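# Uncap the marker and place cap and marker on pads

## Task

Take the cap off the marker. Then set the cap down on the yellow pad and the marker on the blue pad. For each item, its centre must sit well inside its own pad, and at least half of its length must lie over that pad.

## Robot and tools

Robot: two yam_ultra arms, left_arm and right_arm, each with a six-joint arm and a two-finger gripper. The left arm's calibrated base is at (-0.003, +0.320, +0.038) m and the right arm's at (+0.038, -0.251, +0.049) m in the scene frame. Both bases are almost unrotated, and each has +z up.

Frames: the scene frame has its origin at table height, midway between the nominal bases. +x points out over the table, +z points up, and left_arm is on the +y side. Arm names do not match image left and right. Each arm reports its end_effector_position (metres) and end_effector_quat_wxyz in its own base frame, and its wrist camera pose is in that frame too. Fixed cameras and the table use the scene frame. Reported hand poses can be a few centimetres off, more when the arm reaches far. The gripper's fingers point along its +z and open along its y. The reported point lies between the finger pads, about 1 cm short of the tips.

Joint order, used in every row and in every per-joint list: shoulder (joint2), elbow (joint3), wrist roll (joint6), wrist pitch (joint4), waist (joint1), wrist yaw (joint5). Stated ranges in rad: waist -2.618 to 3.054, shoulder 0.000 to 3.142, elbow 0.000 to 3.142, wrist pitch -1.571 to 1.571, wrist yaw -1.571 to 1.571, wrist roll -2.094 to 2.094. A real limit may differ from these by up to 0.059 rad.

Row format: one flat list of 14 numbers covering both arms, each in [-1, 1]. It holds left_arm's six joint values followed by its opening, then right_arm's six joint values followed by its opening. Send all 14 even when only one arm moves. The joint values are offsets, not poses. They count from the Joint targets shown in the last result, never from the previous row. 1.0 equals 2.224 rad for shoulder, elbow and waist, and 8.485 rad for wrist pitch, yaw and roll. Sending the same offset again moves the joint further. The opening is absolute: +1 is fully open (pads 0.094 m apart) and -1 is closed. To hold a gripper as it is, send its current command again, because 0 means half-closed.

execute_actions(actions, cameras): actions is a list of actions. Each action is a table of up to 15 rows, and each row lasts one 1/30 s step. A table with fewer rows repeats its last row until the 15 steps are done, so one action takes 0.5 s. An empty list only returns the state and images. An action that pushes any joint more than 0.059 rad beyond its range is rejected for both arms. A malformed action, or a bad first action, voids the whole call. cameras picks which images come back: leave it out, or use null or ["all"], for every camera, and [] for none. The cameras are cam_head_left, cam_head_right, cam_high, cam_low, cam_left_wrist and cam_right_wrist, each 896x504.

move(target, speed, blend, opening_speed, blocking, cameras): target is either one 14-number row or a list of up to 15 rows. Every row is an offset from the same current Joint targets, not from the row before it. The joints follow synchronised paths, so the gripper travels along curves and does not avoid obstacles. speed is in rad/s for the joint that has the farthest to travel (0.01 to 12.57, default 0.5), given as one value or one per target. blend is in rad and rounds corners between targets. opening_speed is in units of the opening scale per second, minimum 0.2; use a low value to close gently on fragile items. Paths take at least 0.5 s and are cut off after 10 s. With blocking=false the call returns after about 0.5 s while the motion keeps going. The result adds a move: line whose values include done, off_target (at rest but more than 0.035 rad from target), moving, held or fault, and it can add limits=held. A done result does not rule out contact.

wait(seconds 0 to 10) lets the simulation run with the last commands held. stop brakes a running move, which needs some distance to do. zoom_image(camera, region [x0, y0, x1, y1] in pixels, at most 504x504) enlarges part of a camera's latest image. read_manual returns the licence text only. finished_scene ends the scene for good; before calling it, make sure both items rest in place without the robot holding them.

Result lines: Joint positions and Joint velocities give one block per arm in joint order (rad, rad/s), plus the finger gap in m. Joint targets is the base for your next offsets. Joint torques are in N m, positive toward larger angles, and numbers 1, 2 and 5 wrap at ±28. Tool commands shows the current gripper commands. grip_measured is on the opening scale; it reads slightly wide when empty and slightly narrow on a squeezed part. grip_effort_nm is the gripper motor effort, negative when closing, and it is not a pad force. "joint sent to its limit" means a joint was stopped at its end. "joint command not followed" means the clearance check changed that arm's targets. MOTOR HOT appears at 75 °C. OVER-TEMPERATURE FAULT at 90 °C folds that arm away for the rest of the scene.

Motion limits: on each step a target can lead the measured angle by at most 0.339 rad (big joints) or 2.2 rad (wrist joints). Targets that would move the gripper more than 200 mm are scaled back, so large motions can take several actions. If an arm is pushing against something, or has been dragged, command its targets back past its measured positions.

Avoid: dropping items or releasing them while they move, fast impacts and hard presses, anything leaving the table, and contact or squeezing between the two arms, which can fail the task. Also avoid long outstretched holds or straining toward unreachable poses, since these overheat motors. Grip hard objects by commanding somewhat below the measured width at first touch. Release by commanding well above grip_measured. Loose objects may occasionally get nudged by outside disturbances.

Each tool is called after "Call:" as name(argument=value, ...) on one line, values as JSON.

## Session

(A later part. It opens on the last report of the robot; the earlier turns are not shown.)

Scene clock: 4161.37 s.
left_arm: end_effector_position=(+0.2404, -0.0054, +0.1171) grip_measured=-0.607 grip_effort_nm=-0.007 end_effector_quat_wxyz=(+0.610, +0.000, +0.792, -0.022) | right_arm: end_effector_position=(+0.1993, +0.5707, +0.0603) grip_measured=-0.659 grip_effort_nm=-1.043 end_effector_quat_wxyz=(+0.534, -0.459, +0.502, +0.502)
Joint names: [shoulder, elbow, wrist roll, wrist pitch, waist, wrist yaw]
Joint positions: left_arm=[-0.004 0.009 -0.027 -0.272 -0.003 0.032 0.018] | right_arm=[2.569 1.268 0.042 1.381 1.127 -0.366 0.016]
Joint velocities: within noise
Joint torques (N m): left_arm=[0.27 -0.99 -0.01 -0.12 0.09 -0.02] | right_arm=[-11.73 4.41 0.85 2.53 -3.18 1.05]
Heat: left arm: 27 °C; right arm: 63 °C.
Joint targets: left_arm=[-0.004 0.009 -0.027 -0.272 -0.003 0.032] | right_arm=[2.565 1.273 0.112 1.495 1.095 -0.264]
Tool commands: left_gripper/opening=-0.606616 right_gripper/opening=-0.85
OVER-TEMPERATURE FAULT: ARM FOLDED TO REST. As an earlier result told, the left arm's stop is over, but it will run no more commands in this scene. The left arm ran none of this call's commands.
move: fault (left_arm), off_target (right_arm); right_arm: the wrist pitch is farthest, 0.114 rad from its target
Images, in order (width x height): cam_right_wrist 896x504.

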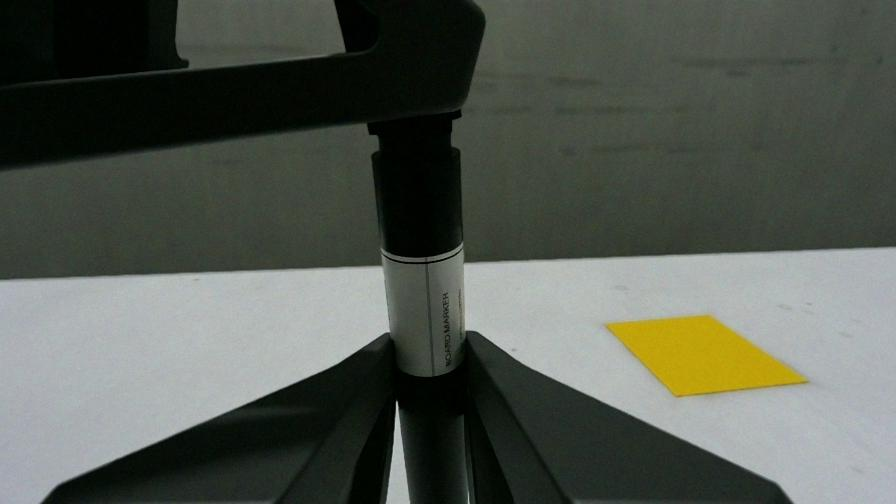

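Call:
move(target=[[0,0,0,0,0,0,-0.6114,0,0.0574,-0.0754,-0.0136,-0.0341,-0.0196,-0.85],[0,0,0,0,0,0,-0.6114,0,-0.0122,0.0295,0.0023,0.0161,0.0016,-0.85],[0,0,0,0,0,0,-0.6114,0,0.0574,-0.0754,-0.0136,-0.0341,-0.0196,-0.85],[0,0,0,0,0,0,-0.6114,0,-0.0122,0.0295,0.0023,0.0161,0.0016,-0.85]], speed=[0.6,0.6,0.6,0.6], cameras=["cam_right_wrist"])

Call:
zoom_image(camera="cam_right_wrist", region=[340, 60, 520, 180])

Scene clock: 4521.43 s.
left_arm: end_effector_position=(+0.2404, -0.0063, +0.1171) grip_measured=-0.607 grip_effort_nm=-0.002 end_effector_quat_wxyz=(+0.610, +0.002, +0.792, -0.024) | right_arm: end_effector_position=(+0.2183, +0.5639, +0.0724) grip_measured=-0.659 grip_effort_nm=-1.043 end_effector_quat_wxyz=(+0.495, -0.335, +0.568, +0.566)
Joint names: [shoulder, elbow, wrist roll, wrist pitch, waist, wrist yaw]
Joint positions: left_arm=[-0.004 0.009 -0.027 -0.272 -0.003 0.037 0.018] | right_arm=[2.569 1.256 0.354 1.447 1.124 -0.259 0.016]
Joint velocities: within noise
Joint torques (N m): left_arm=[0.29 -0.96 0.01 -0.11 0.02 0] | right_arm=[-11.86 3.25 0.05 2.11 0.59 0.08]
Heat: left arm: 27 °C; right arm: 70 °C.
Joint targets: left_arm=[-0.004 0.009 -0.027 -0.272 -0.003 0.037] | right_arm=[2.565 1.246 0.362 1.514 1.130 -0.250]
Tool commands: left_gripper/opening=-0.606595 right_gripper/opening=-0.85
OVER-TEMPERATURE FAULT: ARM FOLDED TO REST. As an earlier result told, the left arm's stop is over, but it will run no more commands in this scene. The left arm ran none of this call's commands.
move: fault (left_arm), off_target (right_arm); right_arm: the wrist pitch is farthest, 0.067 rad from its target
Images, in order (width x height): cam_right_wrist 896x504.

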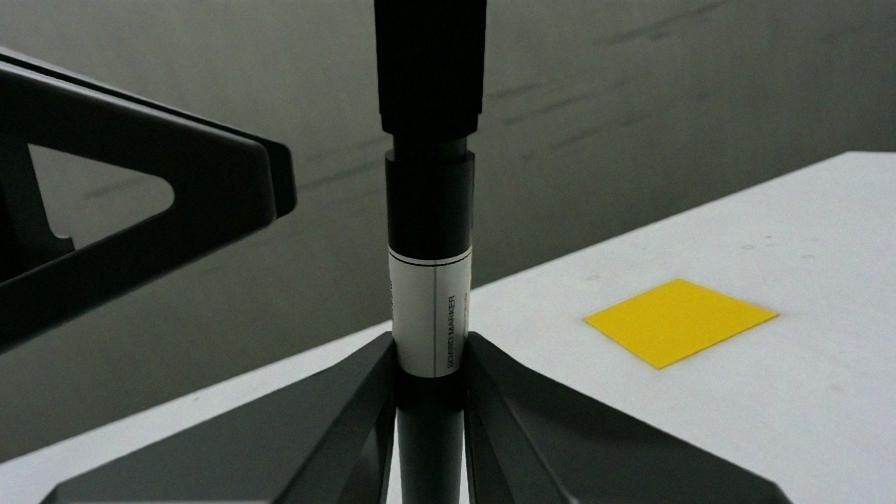

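Scaled by 2.800.

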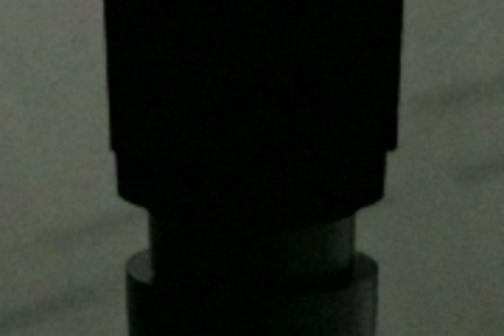

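Call:
move(target=[[0,0,0,0,0,0,-0.6114,0,0,0,-0.0052,-0.0585,-0.0130,-0.85],[0,0,0,0,0,0,-0.6114,-0.5688,-0.4255,-0.0427,-0.0606,-0.2833,0.0059,-0.85]], speed=[0.3,0.6], blend=[0.03,0.0], cameras=["cam_right_wrist","cam_left_wrist"])

Call:
zoom_image(camera="cam_right_wrist", region=[340, 0, 520, 180])

Scene clock: 4629.50 s.
left_arm: end_effector_position=(+0.2404, -0.0063, +0.1171) grip_measured=-0.607 grip_effort_nm=-0.007 end_effector_quat_wxyz=(+0.610, +0.002, +0.792, -0.024) | right_arm: end_effector_position=(+0.3148, +0.2178, +0.1942) grip_measured=-0.659 grip_effort_nm=-1.043 end_effector_quat_wxyz=(+0.655, -0.245, +0.670, +0.248)
Joint names: [shoulder, elbow, wrist roll, wrist pitch, waist, wrist yaw]
Joint positions: left_arm=[-0.004 0.009 -0.027 -0.272 -0.003 0.037 0.018] | right_arm=[1.324 0.311 0.008 0.995 0.507 -0.206 0.016]
Joint velocities: within noise
Joint torques (N m): left_arm=[0.25 -0.77 -0.02 -0.08 -0.02 0] | right_arm=[-5.35 4.23 -0.12 1.58 -0.72 0.04]
Heat: left arm: 27 °C; right arm: 65 °C.
Joint targets: left_arm=[-0.004 0.009 -0.027 -0.272 -0.003 0.037] | right_arm=[1.300 0.300 0.000 1.000 0.500 -0.200]
Tool commands: left_gripper/opening=-0.606595 right_gripper/opening=-0.85
OVER-TEMPERATURE FAULT: ARM FOLDED TO REST. As an earlier result told, the left arm's stop is over, but it will run no more commands in this scene. The left arm ran none of this call's commands.
move: fault (left_arm)
Images, in order (width x height): cam_left_wrist 896x504, cam_right_wrist 896x504.

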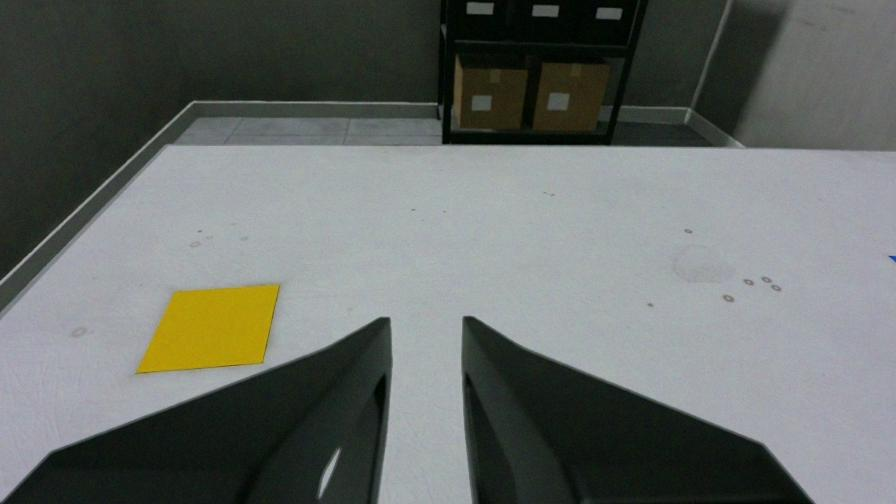

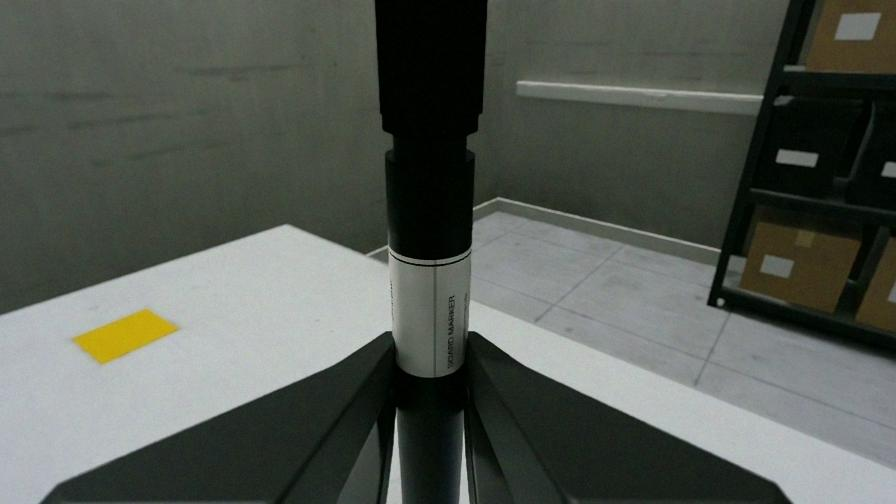

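Scaled by 2.800.

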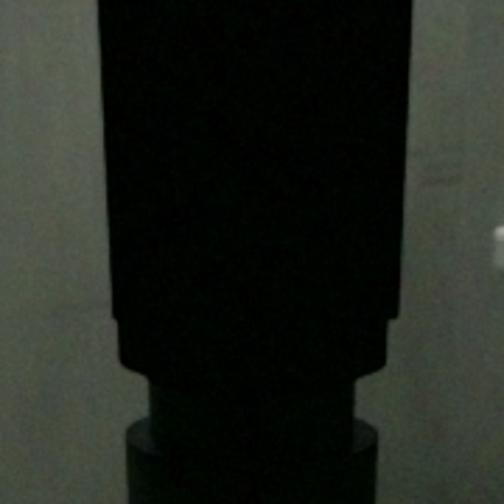

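Call:
move(target=[0,0,0,0,0,0,-0.6114,0.3585,0.6300,-0.1851,-0.2557,-0.0274,0.0236,-0.85], speed=0.8, cameras=["cam_right_wrist","cam_head_right"])

Scene clock: 4708.30 s.
left_arm: end_effector_position=(+0.2404, -0.0063, +0.1171) grip_measured=-0.607 grip_effort_nm=-0.002 end_effector_quat_wxyz=(+0.610, +0.002, +0.792, -0.024) | right_arm: end_effector_position=(+0.3589, +0.1731, +0.0599) grip_measured=-0.659 grip_effort_nm=-1.043 end_effector_quat_wxyz=(-0.004, +0.844, -0.537, +0.002)
Joint names: [shoulder, elbow, wrist roll, wrist pitch, waist, wrist yaw]
Joint positions: left_arm=[-0.004 0.009 -0.027 -0.272 -0.003 0.037 0.018] | right_arm=[2.074 1.669 -1.562 -1.156 0.446 -0.001 0.016]
Joint velocities: within noise
Joint torques (N m): left_arm=[0.32 -0.92 -0.03 -0.1 -0.08 -0.04] | right_arm=[-8.09 7.98 -0.11 -0.01 -0.61 -0.03]
Heat: left arm: 27 °C; right arm: 58 °C.
Joint targets: left_arm=[-0.004 0.009 -0.027 -0.272 -0.003 0.037] | right_arm=[2.097 1.701 -1.571 -1.170 0.439 0.000]
Tool commands: left_gripper/opening=-0.606595 right_gripper/opening=-0.85
OVER-TEMPERATURE FAULT: ARM FOLDED TO REST. As an earlier result told, the left arm's stop is over, but it will run no more commands in this scene. The left arm ran none of this call's commands.
move: fault (left_arm)
Images, in order (width x height): cam_head_right 896x504, cam_right_wrist 896x504.

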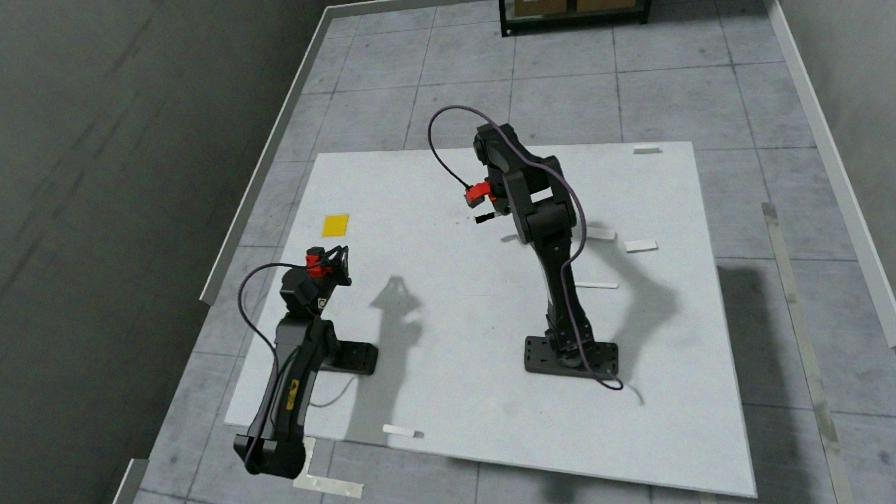

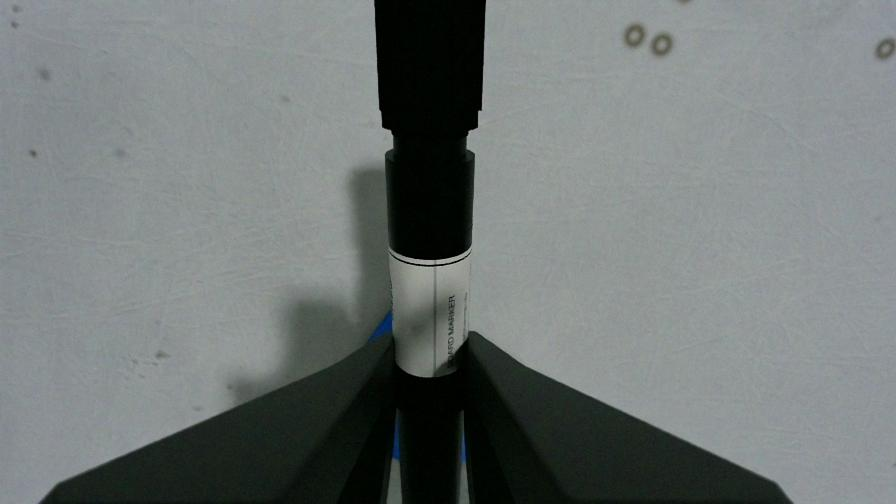

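Call:
zoom_image(camera="cam_right_wrist", region=[370, 80, 490, 170])

Scaled by 4.200.

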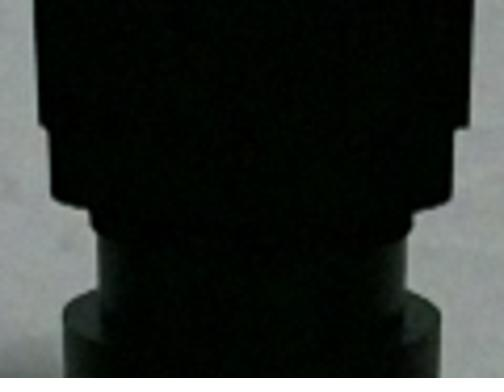

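Call:
move(target=[0,0,0,0,0,0,-0.6114,-0.2182,-0.2725,0,0.0176,-0.0751,0,-0.85], speed=0.5, cameras=["cam_right_wrist","cam_high"])

Scene clock: 4852.50 s.
left_arm: end_effector_position=(+0.2404, -0.0063, +0.1171) grip_measured=-0.607 grip_effort_nm=-0.007 end_effector_quat_wxyz=(+0.610, +0.002, +0.792, -0.024) | right_arm: end_effector_position=(+0.2693, +0.0777, +0.0585) grip_measured=-0.659 grip_effort_nm=-1.043 end_effector_quat_wxyz=(+0.001, +0.796, -0.605, +0.000)
Joint names: [shoulder, elbow, wrist roll, wrist pitch, waist, wrist yaw]
Joint positions: left_arm=[-0.004 0.009 -0.027 -0.272 -0.003 0.037 0.018] | right_arm=[1.648 1.106 -1.563 -1.032 0.278 0.001 0.016]
Joint velocities: within noise
Joint torques (N m): left_arm=[0.27 -1.13 -0.01 -0.11 0.08 -0.02] | right_arm=[-8.9 4.22 -0.12 0.17 -0.54 -0.05]
Heat: left arm: 27 °C; right arm: 49 °C.
Joint targets: left_arm=[-0.004 0.009 -0.027 -0.272 -0.003 0.037] | right_arm=[1.612 1.095 -1.570 -1.020 0.272 0.000]
Tool commands: left_gripper/opening=-0.606595 right_gripper/opening=-0.85
OVER-TEMPERATURE FAULT: ARM FOLDED TO REST. As an earlier result told, the left arm's stop is over, but it will run no more commands in this scene. The left arm ran none of this call's commands.
move: fault (left_arm), off_target (right_arm); right_arm: the shoulder is farthest, 0.036 rad from its target
Images, in order (width x height): cam_high 896x504, cam_right_wrist 896x504.

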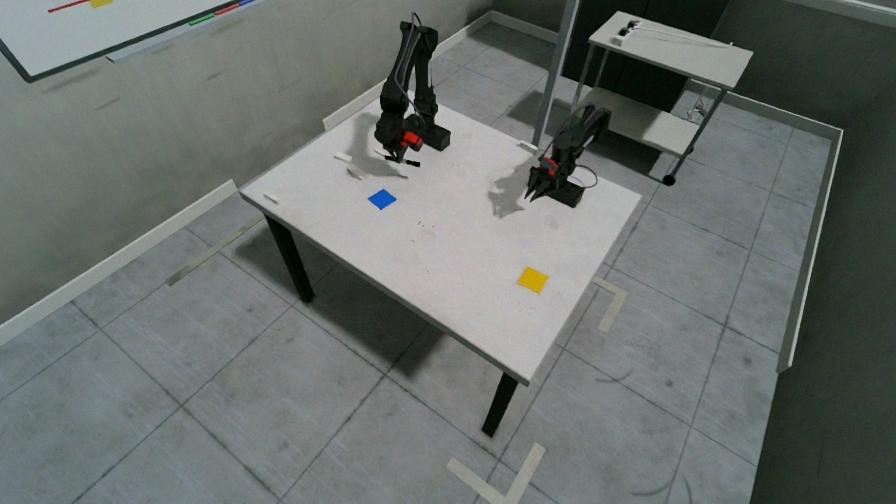

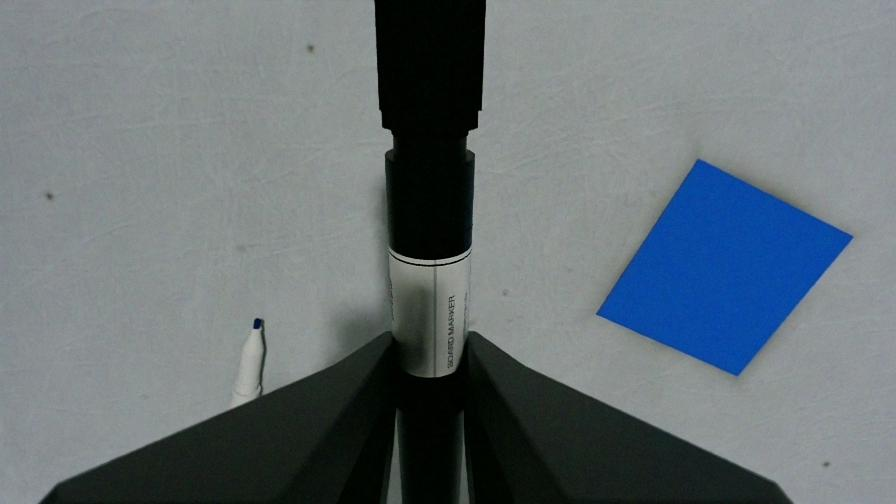

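Call:
move(target=[0,0,0,0,0,0,-0.6114,0.2363,0.2264,0.1366,0.0009,-0.0226,0,-0.85], speed=0.5, cameras=["cam_right_wrist"])

Scene clock: 4923.23 s.
left_arm: end_effector_position=(+0.2404, -0.0063, +0.1171) grip_measured=-0.607 grip_effort_nm=0.002 end_effector_quat_wxyz=(+0.610, +0.002, +0.792, -0.024) | right_arm: end_effector_position=(+0.3854, +0.0906, +0.0185) grip_measured=-0.659 grip_effort_nm=-1.043 end_effector_quat_wxyz=(-0.002, -0.319, +0.948, +0.000)
Joint names: [shoulder, elbow, wrist roll, wrist pitch, waist, wrist yaw]
Joint positions: left_arm=[-0.004 0.009 -0.027 -0.272 -0.003 0.037 0.018] | right_arm=[2.117 1.566 -0.421 -1.024 0.229 0.001 0.016]
Joint velocities: within noise
Joint torques (N m): left_arm=[0.29 -1.02 0.01 -0.11 0.05 -0.03] | right_arm=[-8.32 7.84 0.07 0.18 -0.7 -0.04]
Heat: left arm: 27 °C; right arm: 47 °C.
Joint targets: left_arm=[-0.004 0.009 -0.027 -0.272 -0.003 0.037] | right_arm=[2.137 1.599 -0.411 -1.012 0.222 0.000]
Tool commands: left_gripper/opening=-0.606595 right_gripper/opening=-0.85
OVER-TEMPERATURE FAULT: ARM FOLDED TO REST. As an earlier result told, the left arm's stop is over, but it will run no more commands in this scene. The left arm ran none of this call's commands.
move: fault (left_arm)
Images, in order (width x height): cam_right_wrist 896x504.

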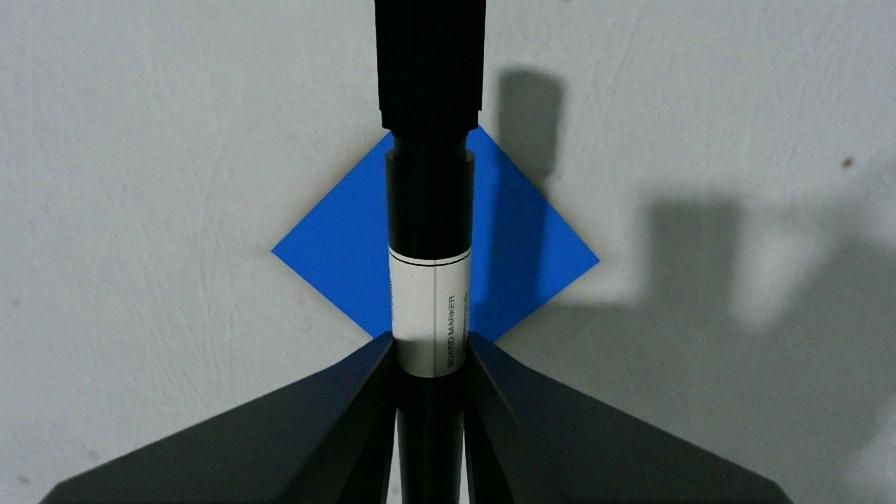

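Call:
move(target=[0,0,0,0,0,0,-0.6114,0.0232,-0.0443,0,0.0129,0.001,0,-0.85], speed=0.08, cameras=["cam_right_wrist"])

Scene clock: 4942.93 s.
left_arm: end_effector_position=(+0.2404, -0.0063, +0.1171) grip_measured=-0.607 grip_effort_nm=-0.002 end_effector_quat_wxyz=(+0.610, +0.002, +0.792, -0.024) | right_arm: end_effector_position=(+0.3858, +0.0907, -0.0139) grip_measured=-0.659 grip_effort_nm=-1.038 end_effector_quat_wxyz=(-0.005, -0.319, +0.948, +0.000)
Joint names: [shoulder, elbow, wrist roll, wrist pitch, waist, wrist yaw]
Joint positions: left_arm=[-0.004 0.009 -0.027 -0.272 -0.003 0.037 0.018] | right_arm=[2.168 1.51 -0.42 -0.922 0.229 0.001 0.016]
Joint velocities: within noise
Joint torques (N m): left_arm=[0.31 -1.05 -0.01 -0.11 0.05 -0.04] | right_arm=[-8.44 4.14 0.08 0.21 -0.44 -0.05]
Heat: left arm: 27 °C; right arm: 45 °C.
Joint targets: left_arm=[-0.004 0.009 -0.027 -0.272 -0.003 0.037] | right_arm=[2.189 1.500 -0.412 -0.903 0.224 0.000]
Tool commands: left_gripper/opening=-0.606595 right_gripper/opening=-0.85
OVER-TEMPERATURE FAULT: ARM FOLDED TO REST. As an earlier result told, the left arm's stop is over, but it will run no more commands in this scene. The left arm ran none of this call's commands.
move: fault (left_arm)
Images, in order (width x height): cam_right_wrist 896x504.

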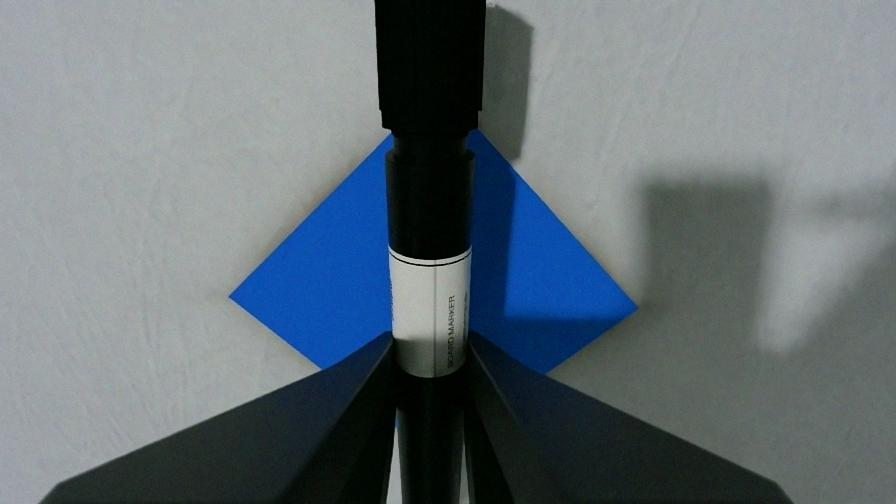

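Call:
move(target=[0,0,0,0,0,0,-0.6114,0.0073,-0.0077,0,0.0036,0,0,-0.85], speed=0.05, cameras=["cam_right_wrist"])

Scene clock: 4963.53 s.
left_arm: end_effector_position=(+0.2404, -0.0063, +0.1171) grip_measured=-0.607 grip_effort_nm=0.002 end_effector_quat_wxyz=(+0.610, +0.002, +0.792, -0.024) | right_arm: end_effector_position=(+0.3854, +0.0906, -0.0234) grip_measured=-0.659 grip_effort_nm=-1.043 end_effector_quat_wxyz=(-0.006, -0.319, +0.948, +0.000)
Joint names: [shoulder, elbow, wrist roll, wrist pitch, waist, wrist yaw]
Joint positions: left_arm=[-0.004 0.009 -0.027 -0.272 -0.003 0.037 0.018] | right_arm=[2.183 1.493 -0.419 -0.892 0.229 0.001 0.016]
Joint velocities: within noise
Joint torques (N m): left_arm=[0.34 -0.99 -0.03 -0.11 0.1 -0.01] | right_arm=[-8.4 3.96 0.05 0.25 -0.47 -0.02]
Heat: left arm: 27 °C; right arm: 44 °C.
Joint targets: left_arm=[-0.004 0.009 -0.027 -0.272 -0.003 0.037] | right_arm=[2.205 1.483 -0.411 -0.872 0.224 0.000]
Tool commands: left_gripper/opening=-0.606595 right_gripper/opening=-0.85
OVER-TEMPERATURE FAULT: ARM FOLDED TO REST. As an earlier result told, the left arm's stop is over, but it will run no more commands in this scene. The left arm ran none of this call's commands.
move: fault (left_arm)
Images, in order (width x height): cam_right_wrist 896x504.

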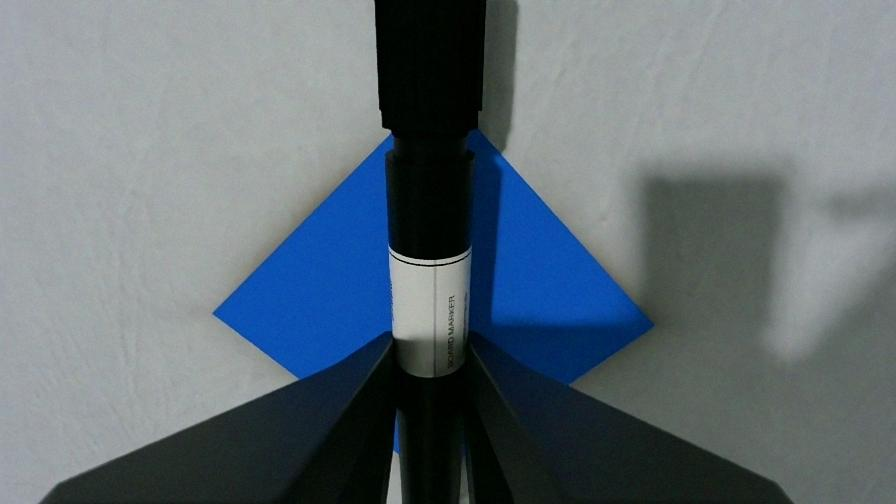

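Call:
move(target=[[0,0,0,0,0,0,-0.6114,0.0015,-0.0015,0,0.0007,0,0,-0.85],[0,0,0,0,0,0,-0.6114,0.0015,-0.0015,0,0.0007,0,0,-0.35]], speed=[0.05,0.05], opening_speed=0.5, cameras=["cam_right_wrist"])

Scene clock: 4978.23 s.
left_arm: end_effector_position=(+0.2404, -0.0063, +0.1171) grip_measured=-0.607 grip_effort_nm=-0.002 end_effector_quat_wxyz=(+0.610, +0.002, +0.792, -0.024) | right_arm: end_effector_position=(+0.3870, +0.0910, -0.0234) grip_measured=-0.353 grip_effort_nm=0.154 end_effector_quat_wxyz=(-0.002, -0.318, +0.948, +0.000)
Joint names: [shoulder, elbow, wrist roll, wrist pitch, waist, wrist yaw]
Joint positions: left_arm=[-0.004 0.009 -0.027 -0.272 -0.003 0.037 0.018] | right_arm=[2.183 1.493 -0.419 -0.885 0.229 0.001 0.03]
Joint velocities: within noise
Joint torques (N m): left_arm=[0.24 -0.95 -0.03 -0.11 -0.02 -0.03] | right_arm=[-8.13 3.74 0.07 0.26 -0.44 -0.03]
Heat: left arm: 27 °C; right arm: 45 °C.
Joint targets: left_arm=[-0.004 0.009 -0.027 -0.272 -0.003 0.037] | right_arm=[2.209 1.480 -0.411 -0.866 0.224 0.000]
Tool commands: left_gripper/opening=-0.606595 right_gripper/opening=-0.35
OVER-TEMPERATURE FAULT: ARM FOLDED TO REST. As an earlier result told, the left arm's stop is over, but it will run no more commands in this scene. The left arm ran none of this call's commands.
move: fault (left_arm)
Images, in order (width x height): cam_right_wrist 896x504.

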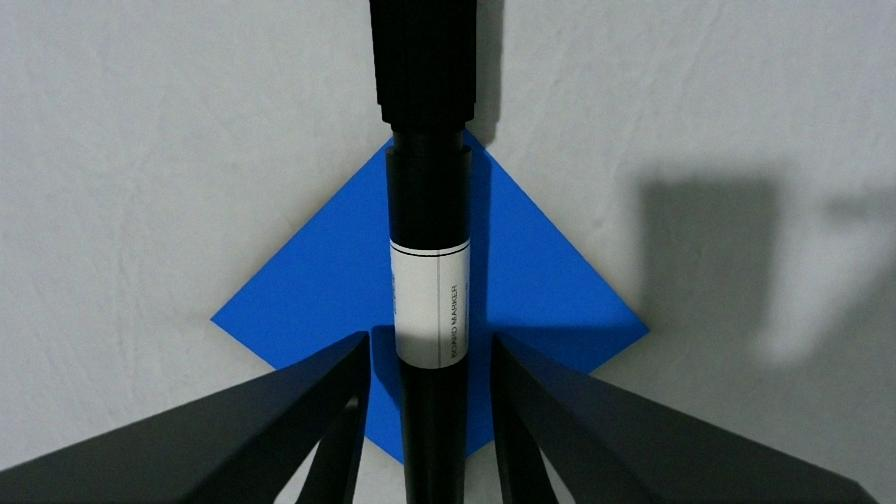

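Call:
move(target=[[0,0,0,0,0,0,-0.6114,-0.0265,0.0189,0,-0.0035,0,0,-0.35],[0,0,0,0,0,0,-0.6114,-0.0684,0.0942,0,-0.0334,0,0,-0.35]], speed=[0.1,0.25], cameras=["cam_right_wrist"])

Scene clock: 4999.43 s.
left_arm: end_effector_position=(+0.2404, -0.0063, +0.1171) grip_measured=-0.607 grip_effort_nm=0.002 end_effector_quat_wxyz=(+0.610, +0.002, +0.792, -0.024) | right_arm: end_effector_position=(+0.3871, +0.0910, +0.0456) grip_measured=-0.353 grip_effort_nm=0.154 end_effector_quat_wxyz=(-0.008, -0.318, +0.948, +0.000)
Joint names: [shoulder, elbow, wrist roll, wrist pitch, waist, wrist yaw]
Joint positions: left_arm=[-0.004 0.009 -0.027 -0.272 -0.003 0.037 0.018] | right_arm=[2.107 1.661 -0.419 -1.14 0.229 0.001 0.03]
Joint velocities: within noise
Joint torques (N m): left_arm=[0.31 -0.94 -0.01 -0.1 -0.05 -0.03] | right_arm=[-13.96 7.5 0.08 -0.05 -0.42 -0.02]
Heat: left arm: 27 °C; right arm: 46 °C.
Joint targets: left_arm=[-0.004 0.009 -0.027 -0.272 -0.003 0.037] | right_arm=[2.056 1.689 -0.411 -1.150 0.224 0.000]
Tool commands: left_gripper/opening=-0.606595 right_gripper/opening=-0.35
OVER-TEMPERATURE FAULT: ARM FOLDED TO REST. As an earlier result told, the left arm's stop is over, but it will run no more commands in this scene. The left arm ran none of this call's commands.
move: fault (left_arm), off_target (right_arm); right_arm: the shoulder is farthest, 0.050 rad from its target
Images, in order (width x height): cam_right_wrist 896x504.

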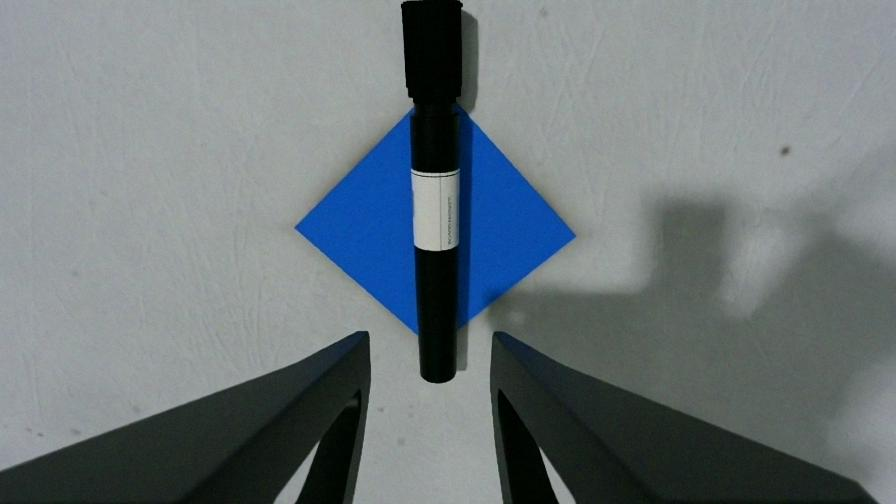

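Call:
zoom_image(camera="cam_right_wrist", region=[370, 0, 500, 130])

Scaled by 3.877.

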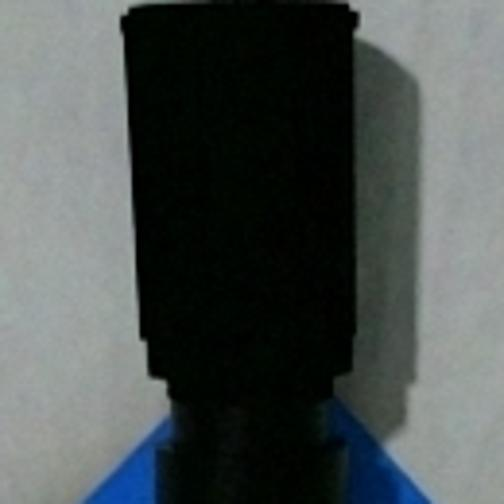

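Call:
move(target=[0,0,0,0,0,0,-0.6114,0.1605,0.1476,0.0057,-0.0038,0.0323,0,-0.2], speed=0.4, cameras=["cam_right_wrist"])

Scene clock: 5048.37 s.
left_arm: end_effector_position=(+0.2404, -0.0063, +0.1171) grip_measured=-0.607 grip_effort_nm=0.002 end_effector_quat_wxyz=(+0.610, +0.002, +0.792, -0.024) | right_arm: end_effector_position=(+0.4402, +0.1329, +0.0081) grip_measured=-0.203 grip_effort_nm=0.154 end_effector_quat_wxyz=(-0.004, -0.327, +0.945, +0.000)
Joint names: [shoulder, elbow, wrist roll, wrist pitch, waist, wrist yaw]
Joint positions: left_arm=[-0.004 0.009 -0.027 -0.272 -0.003 0.037 0.018] | right_arm=[2.393 1.986 -0.375 -1.172 0.292 0.001 0.037]
Joint velocities: within noise
Joint torques (N m): left_arm=[0.17 -0.98 0.01 -0.11 0.02 -0.03] | right_arm=[-10.33 7.86 0.15 -0.03 0.35 -0.03]
Heat: left arm: 27 °C; right arm: 53 °C.
Joint targets: left_arm=[-0.004 0.009 -0.027 -0.272 -0.003 0.037] | right_arm=[2.414 2.017 -0.363 -1.182 0.296 0.000]
Tool commands: left_gripper/opening=-0.606595 right_gripper/opening=-0.2
OVER-TEMPERATURE FAULT: ARM FOLDED TO REST. As an earlier result told, the left arm's stop is over, but it will run no more commands in this scene. The left arm ran none of this call's commands.
move: fault (left_arm)
Images, in order (width x height): cam_right_wrist 896x504.

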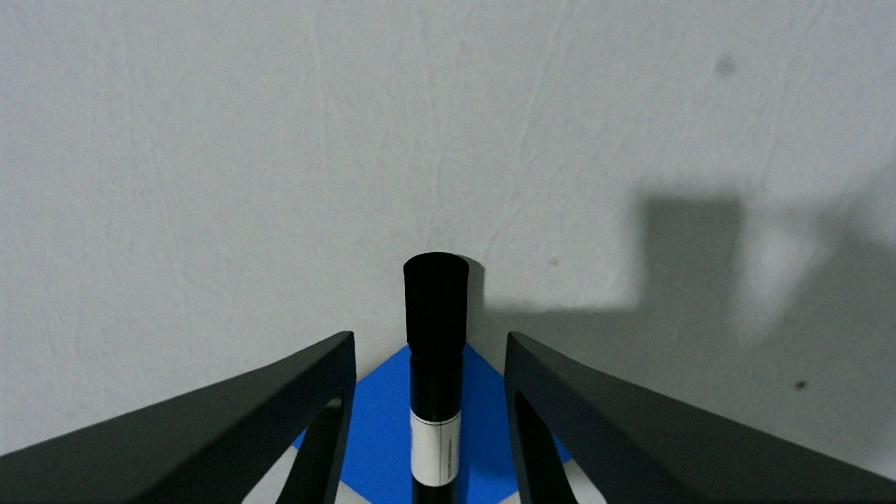

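Call:
move(target=[0,0,0,0,0,0,-0.6114,0.0147,-0.0557,0,0.0172,-0.0011,0,-0.2], speed=0.1, cameras=["cam_right_wrist"])

Scene clock: 5069.20 s.
left_arm: end_effector_position=(+0.2404, -0.0063, +0.1171) grip_measured=-0.607 grip_effort_nm=-0.007 end_effector_quat_wxyz=(+0.610, +0.002, +0.792, -0.024) | right_arm: end_effector_position=(+0.4406, +0.1330, -0.0247) grip_measured=-0.203 grip_effort_nm=0.149 end_effector_quat_wxyz=(-0.001, -0.327, +0.945, -0.001)
Joint names: [shoulder, elbow, wrist roll, wrist pitch, waist, wrist yaw]
Joint positions: left_arm=[-0.004 0.009 -0.027 -0.272 -0.003 0.037 0.018] | right_arm=[2.421 1.903 -0.374 -1.055 0.292 0.001 0.037]
Joint velocities: within noise
Joint torques (N m): left_arm=[0.27 -0.96 -0.01 -0.11 -0.06 0] | right_arm=[-10.02 4.19 0.11 0.25 0.1 -0.03]
Heat: left arm: 27 °C; right arm: 48 °C.
Joint targets: left_arm=[-0.004 0.009 -0.027 -0.272 -0.003 0.037] | right_arm=[2.446 1.893 -0.363 -1.036 0.294 0.000]
Tool commands: left_gripper/opening=-0.606595 right_gripper/opening=-0.2
OVER-TEMPERATURE FAULT: ARM FOLDED TO REST. As an earlier result told, the left arm's stop is over, but it will run no more commands in this scene. The left arm ran none of this call's commands.
move: fault (left_arm)
Images, in order (width x height): cam_right_wrist 896x504.

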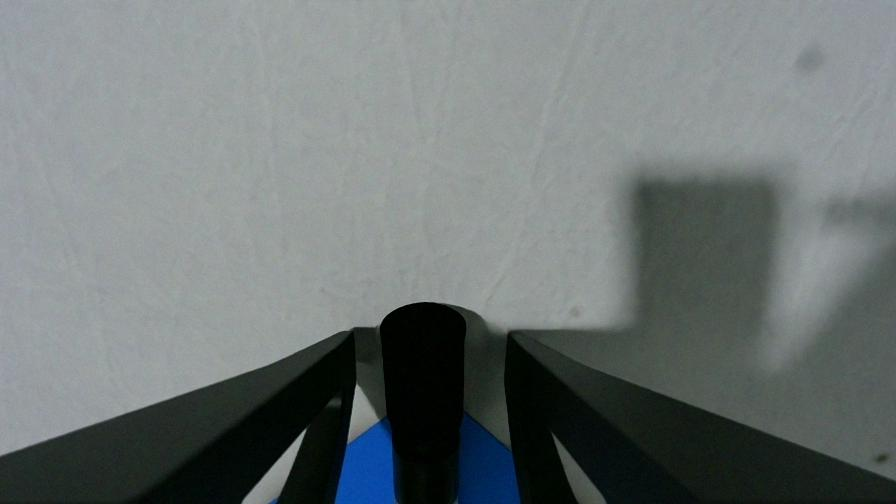

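Call:
move(target=[0,0,0,0,0,0,-0.6114,0,0,0,0,0,0,-0.72], opening_speed=0.4, cameras=["cam_right_wrist"])

Scene clock: 5077.23 s.
left_arm: end_effector_position=(+0.2404, -0.0063, +0.1171) grip_measured=-0.607 grip_effort_nm=-0.002 end_effector_quat_wxyz=(+0.610, +0.002, +0.792, -0.024) | right_arm: end_effector_position=(+0.4410, +0.1332, -0.0247) grip_measured=-0.637 grip_effort_nm=-1.033 end_effector_quat_wxyz=(+0.000, -0.327, +0.945, -0.001)
Joint names: [shoulder, elbow, wrist roll, wrist pitch, waist, wrist yaw]
Joint positions: left_arm=[-0.004 0.009 -0.027 -0.272 -0.003 0.037 0.018] | right_arm=[2.421 1.903 -0.374 -1.054 0.292 0.001 0.017]
Joint velocities: within noise
Joint torques (N m): left_arm=[0.28 -1.02 -0.03 -0.11 0.06 -0.01] | right_arm=[-10.02 4.33 0.1 0.23 0.24 -0.02]
Heat: left arm: 27 °C; right arm: 48 °C.
Joint targets: left_arm=[-0.004 0.009 -0.027 -0.272 -0.003 0.037] | right_arm=[2.446 1.893 -0.363 -1.036 0.294 0.000]
Tool commands: left_gripper/opening=-0.606595 right_gripper/opening=-0.72
OVER-TEMPERATURE FAULT: ARM FOLDED TO REST. As an earlier result told, the left arm's stop is over, but it will run no more commands in this scene. The left arm ran none of this call's commands.
move: fault (left_arm)
Images, in order (width x height): cam_right_wrist 896x504.

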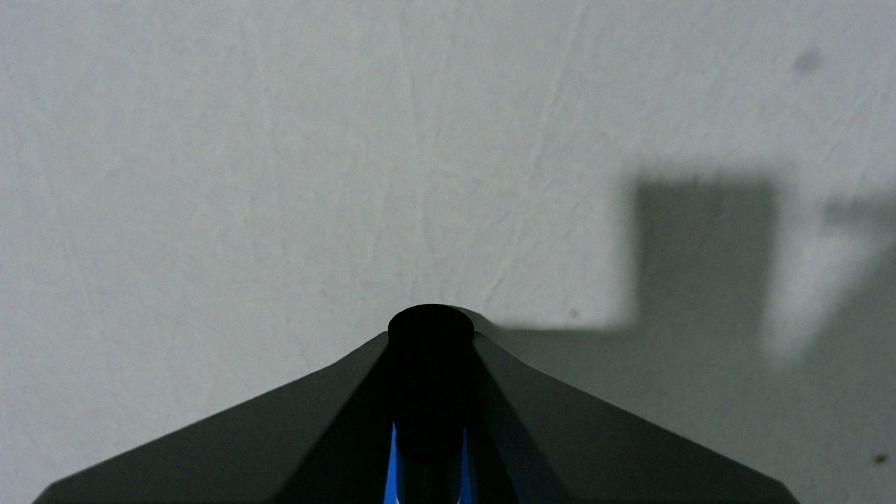

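Call:
move(target=[[0,0,0,0,0,0,-0.6114,0,0.0173,0,-0.0033,0,0,-0.72],[0,0,0,0,0,0,-0.6114,0.0226,0.0594,0.0011,-0.0084,0.0057,0,-0.72]], speed=[0.1,0.06], cameras=["cam_right_wrist"])

Scene clock: 5097.27 s.
left_arm: end_effector_position=(+0.2404, -0.0063, +0.1171) grip_measured=-0.607 grip_effort_nm=-0.002 end_effector_quat_wxyz=(+0.610, +0.002, +0.792, -0.024) | right_arm: end_effector_position=(+0.4502, +0.1395, -0.0238) grip_measured=-0.637 grip_effort_nm=-1.043 end_effector_quat_wxyz=(-0.001, -0.326, +0.945, -0.001)
Joint names: [shoulder, elbow, wrist roll, wrist pitch, waist, wrist yaw]
Joint positions: left_arm=[-0.004 0.009 -0.027 -0.272 -0.003 0.037 0.018] | right_arm=[2.469 1.994 -0.365 -1.097 0.299 0.001 0.017]
Joint velocities: within noise
Joint torques (N m): left_arm=[0.17 -1.07 -0.02 -0.1 -0.01 -0.01] | right_arm=[-10.14 7.76 0.08 0.01 0.75 -0.03]
Heat: left arm: 27 °C; right arm: 48 °C.
Joint targets: left_arm=[-0.004 0.009 -0.027 -0.272 -0.003 0.037] | right_arm=[2.497 2.026 -0.354 -1.107 0.306 0.000]
Tool commands: left_gripper/opening=-0.606595 right_gripper/opening=-0.72
OVER-TEMPERATURE FAULT: ARM FOLDED TO REST. As an earlier result told, the left arm's stop is over, but it will run no more commands in this scene. The left arm ran none of this call's commands.
move: fault (left_arm)
Images, in order (width x height): cam_right_wrist 896x504.

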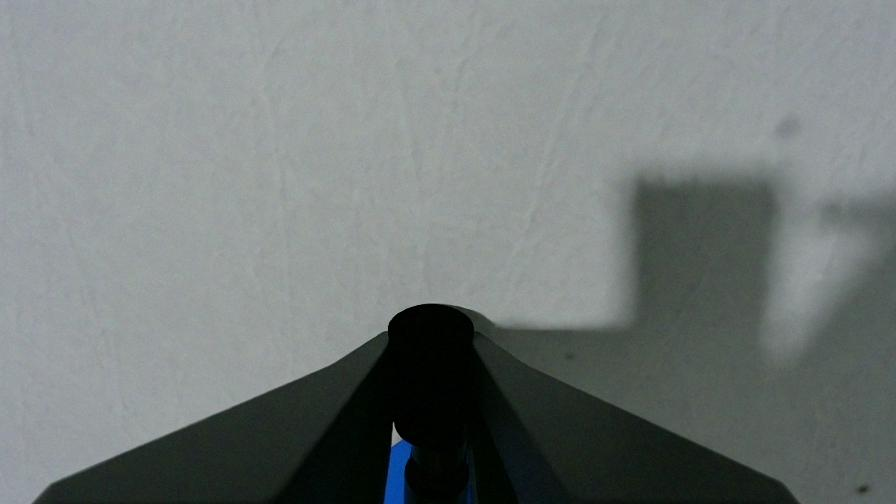

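Call:
zoom_image(camera="cam_right_wrist", region=[370, 380, 500, 504])

Scaled by 3.877.

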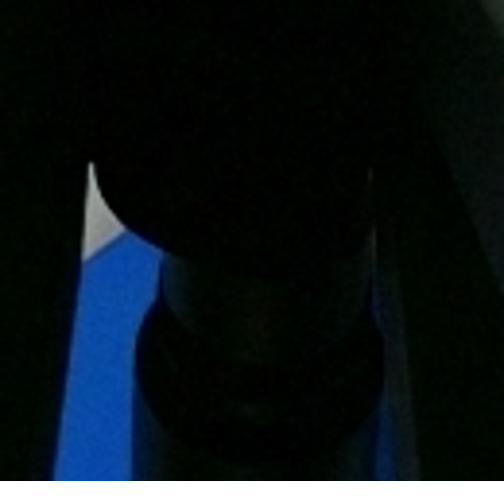

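Call:
move(target=[0,0,0,0,0,0,-0.6114,0.0307,0.0571,0.0013,-0.0069,0.0050,0,-0.72], speed=0.08, cameras=["cam_right_wrist","cam_low"])

Scene clock: 5124.33 s.
left_arm: end_effector_position=(+0.2404, -0.0063, +0.1171) grip_measured=-0.607 grip_effort_nm=-0.012 end_effector_quat_wxyz=(+0.610, +0.002, +0.792, -0.024) | right_arm: end_effector_position=(+0.4621, +0.1478, -0.0235) grip_measured=-0.637 grip_effort_nm=-1.043 end_effector_quat_wxyz=(+0.000, -0.326, +0.945, -0.001)
Joint names: [shoulder, elbow, wrist roll, wrist pitch, waist, wrist yaw]
Joint positions: left_arm=[-0.004 0.009 -0.027 -0.272 -0.003 0.037 0.018] | right_arm=[2.536 2.121 -0.355 -1.156 0.308 0.001 0.017]
Joint velocities: within noise
Joint torques (N m): left_arm=[0.21 -0.91 0 -0.09 0.1 -0.02] | right_arm=[-10.47 7.83 0.12 -0.04 0.87 -0.02]
Heat: left arm: 27 °C; right arm: 49 °C.
Joint targets: left_arm=[-0.004 0.009 -0.027 -0.272 -0.003 0.037] | right_arm=[2.565 2.153 -0.343 -1.166 0.317 0.000]
Tool commands: left_gripper/opening=-0.606595 right_gripper/opening=-0.72
OVER-TEMPERATURE FAULT: ARM FOLDED TO REST. As an earlier result told, the left arm's stop is over, but it will run no more commands in this scene. The left arm ran none of this call's commands.
move: fault (left_arm)
Images, in order (width x height): cam_low 896x504, cam_right_wrist 896x504.

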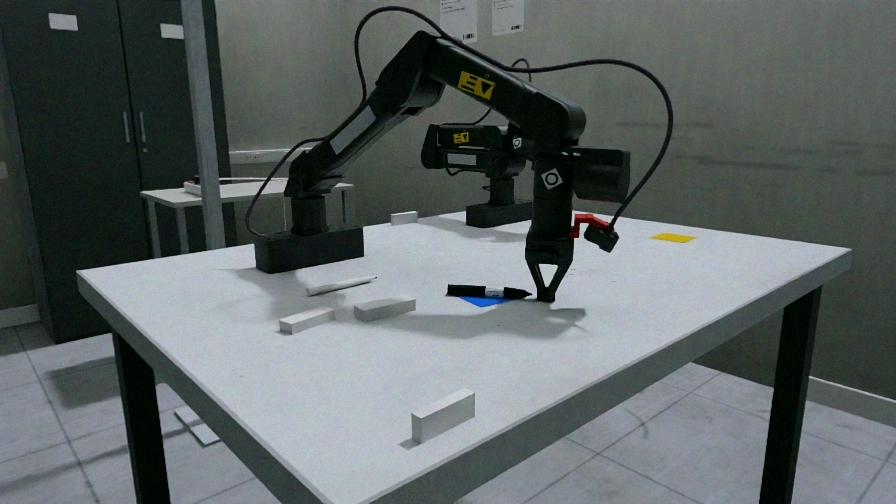

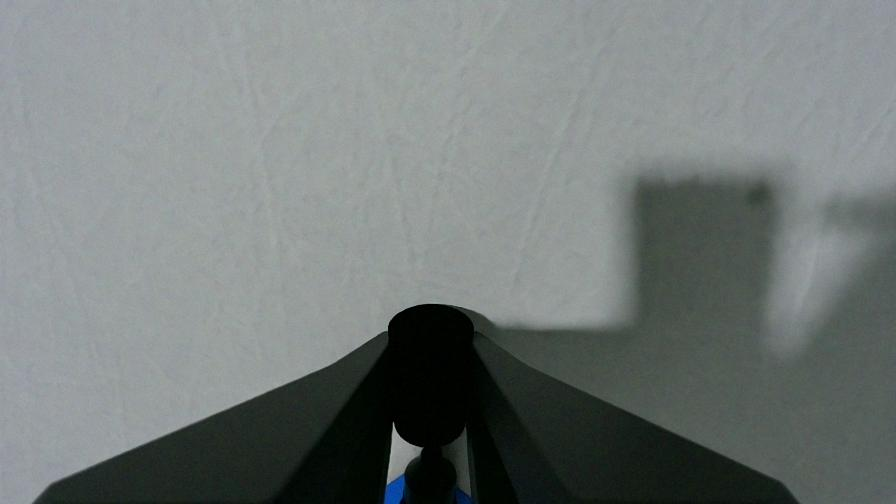

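Call:
zoom_image(camera="cam_low", region=[420, 240, 620, 340])

Scaled by 2.520.

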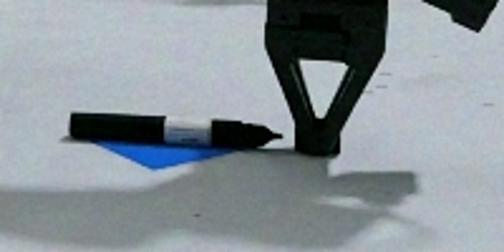

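Call:
move(target=[[0,0,0,0,0,0,-0.6114,-0.0277,0,0,0,0,0,-0.72],[0,0,0,0,0,0,-0.6114,-0.0408,0.0737,0,-0.0226,0,0,-0.72],[0,0,0,0,0,0,-0.6114,-0.0696,0.0024,0.0415,-0.0135,0.2904,0,-0.72]], speed=[0.15,0.25,0.5], cameras=["cam_right_wrist","cam_head_right"])

Scene clock: 5353.40 s.
left_arm: end_effector_position=(+0.2404, -0.0063, +0.1171) grip_measured=-0.607 grip_effort_nm=-0.002 end_effector_quat_wxyz=(+0.610, +0.002, +0.792, -0.024) | right_arm: end_effector_position=(+0.2660, +0.3877, +0.0153) grip_measured=-0.637 grip_effort_nm=-1.043 end_effector_quat_wxyz=(-0.016, -0.464, +0.886, -0.009)
Joint names: [shoulder, elbow, wrist roll, wrist pitch, waist, wrist yaw]
Joint positions: left_arm=[-0.004 0.009 -0.027 -0.272 -0.003 0.037 0.018] | right_arm=[2.478 2.168 0.002 -1.298 0.968 0.001 0.017]
Joint velocities: within noise
Joint torques (N m): left_arm=[0.25 -0.95 0 -0.11 0.12 -0.04] | right_arm=[-17.8 4.34 0.05 0.19 -0.39 -0.02]
Heat: left arm: 27 °C; right arm: 52 °C.
Joint targets: left_arm=[-0.004 0.009 -0.027 -0.272 -0.003 0.037] | right_arm=[2.410 2.158 0.009 -1.281 0.963 0.000]
Tool commands: left_gripper/opening=-0.606595 right_gripper/opening=-0.72
OVER-TEMPERATURE FAULT: ARM FOLDED TO REST. As an earlier result told, the left arm's stop is over, but it will run no more commands in this scene. The left arm ran none of this call's commands.
move: fault (left_arm), off_target (right_arm); right_arm: the shoulder is farthest, 0.068 rad from its target
Images, in order (width x height): cam_head_right 896x504, cam_right_wrist 896x504.

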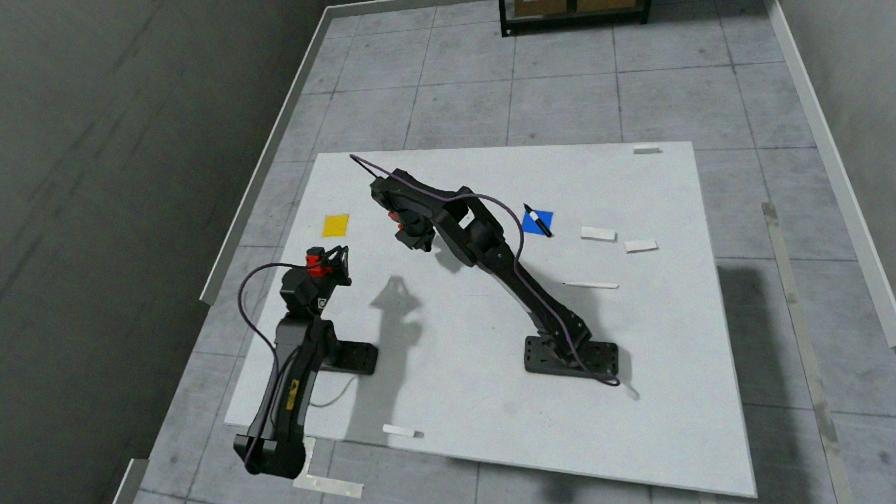

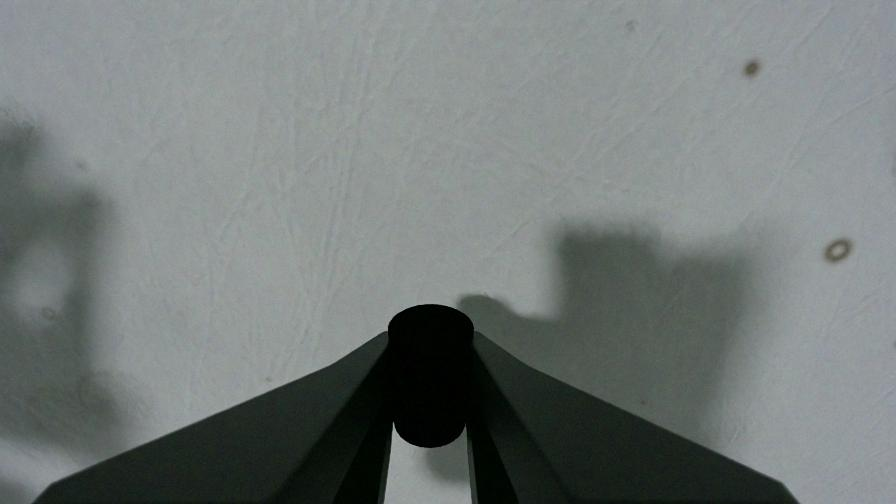

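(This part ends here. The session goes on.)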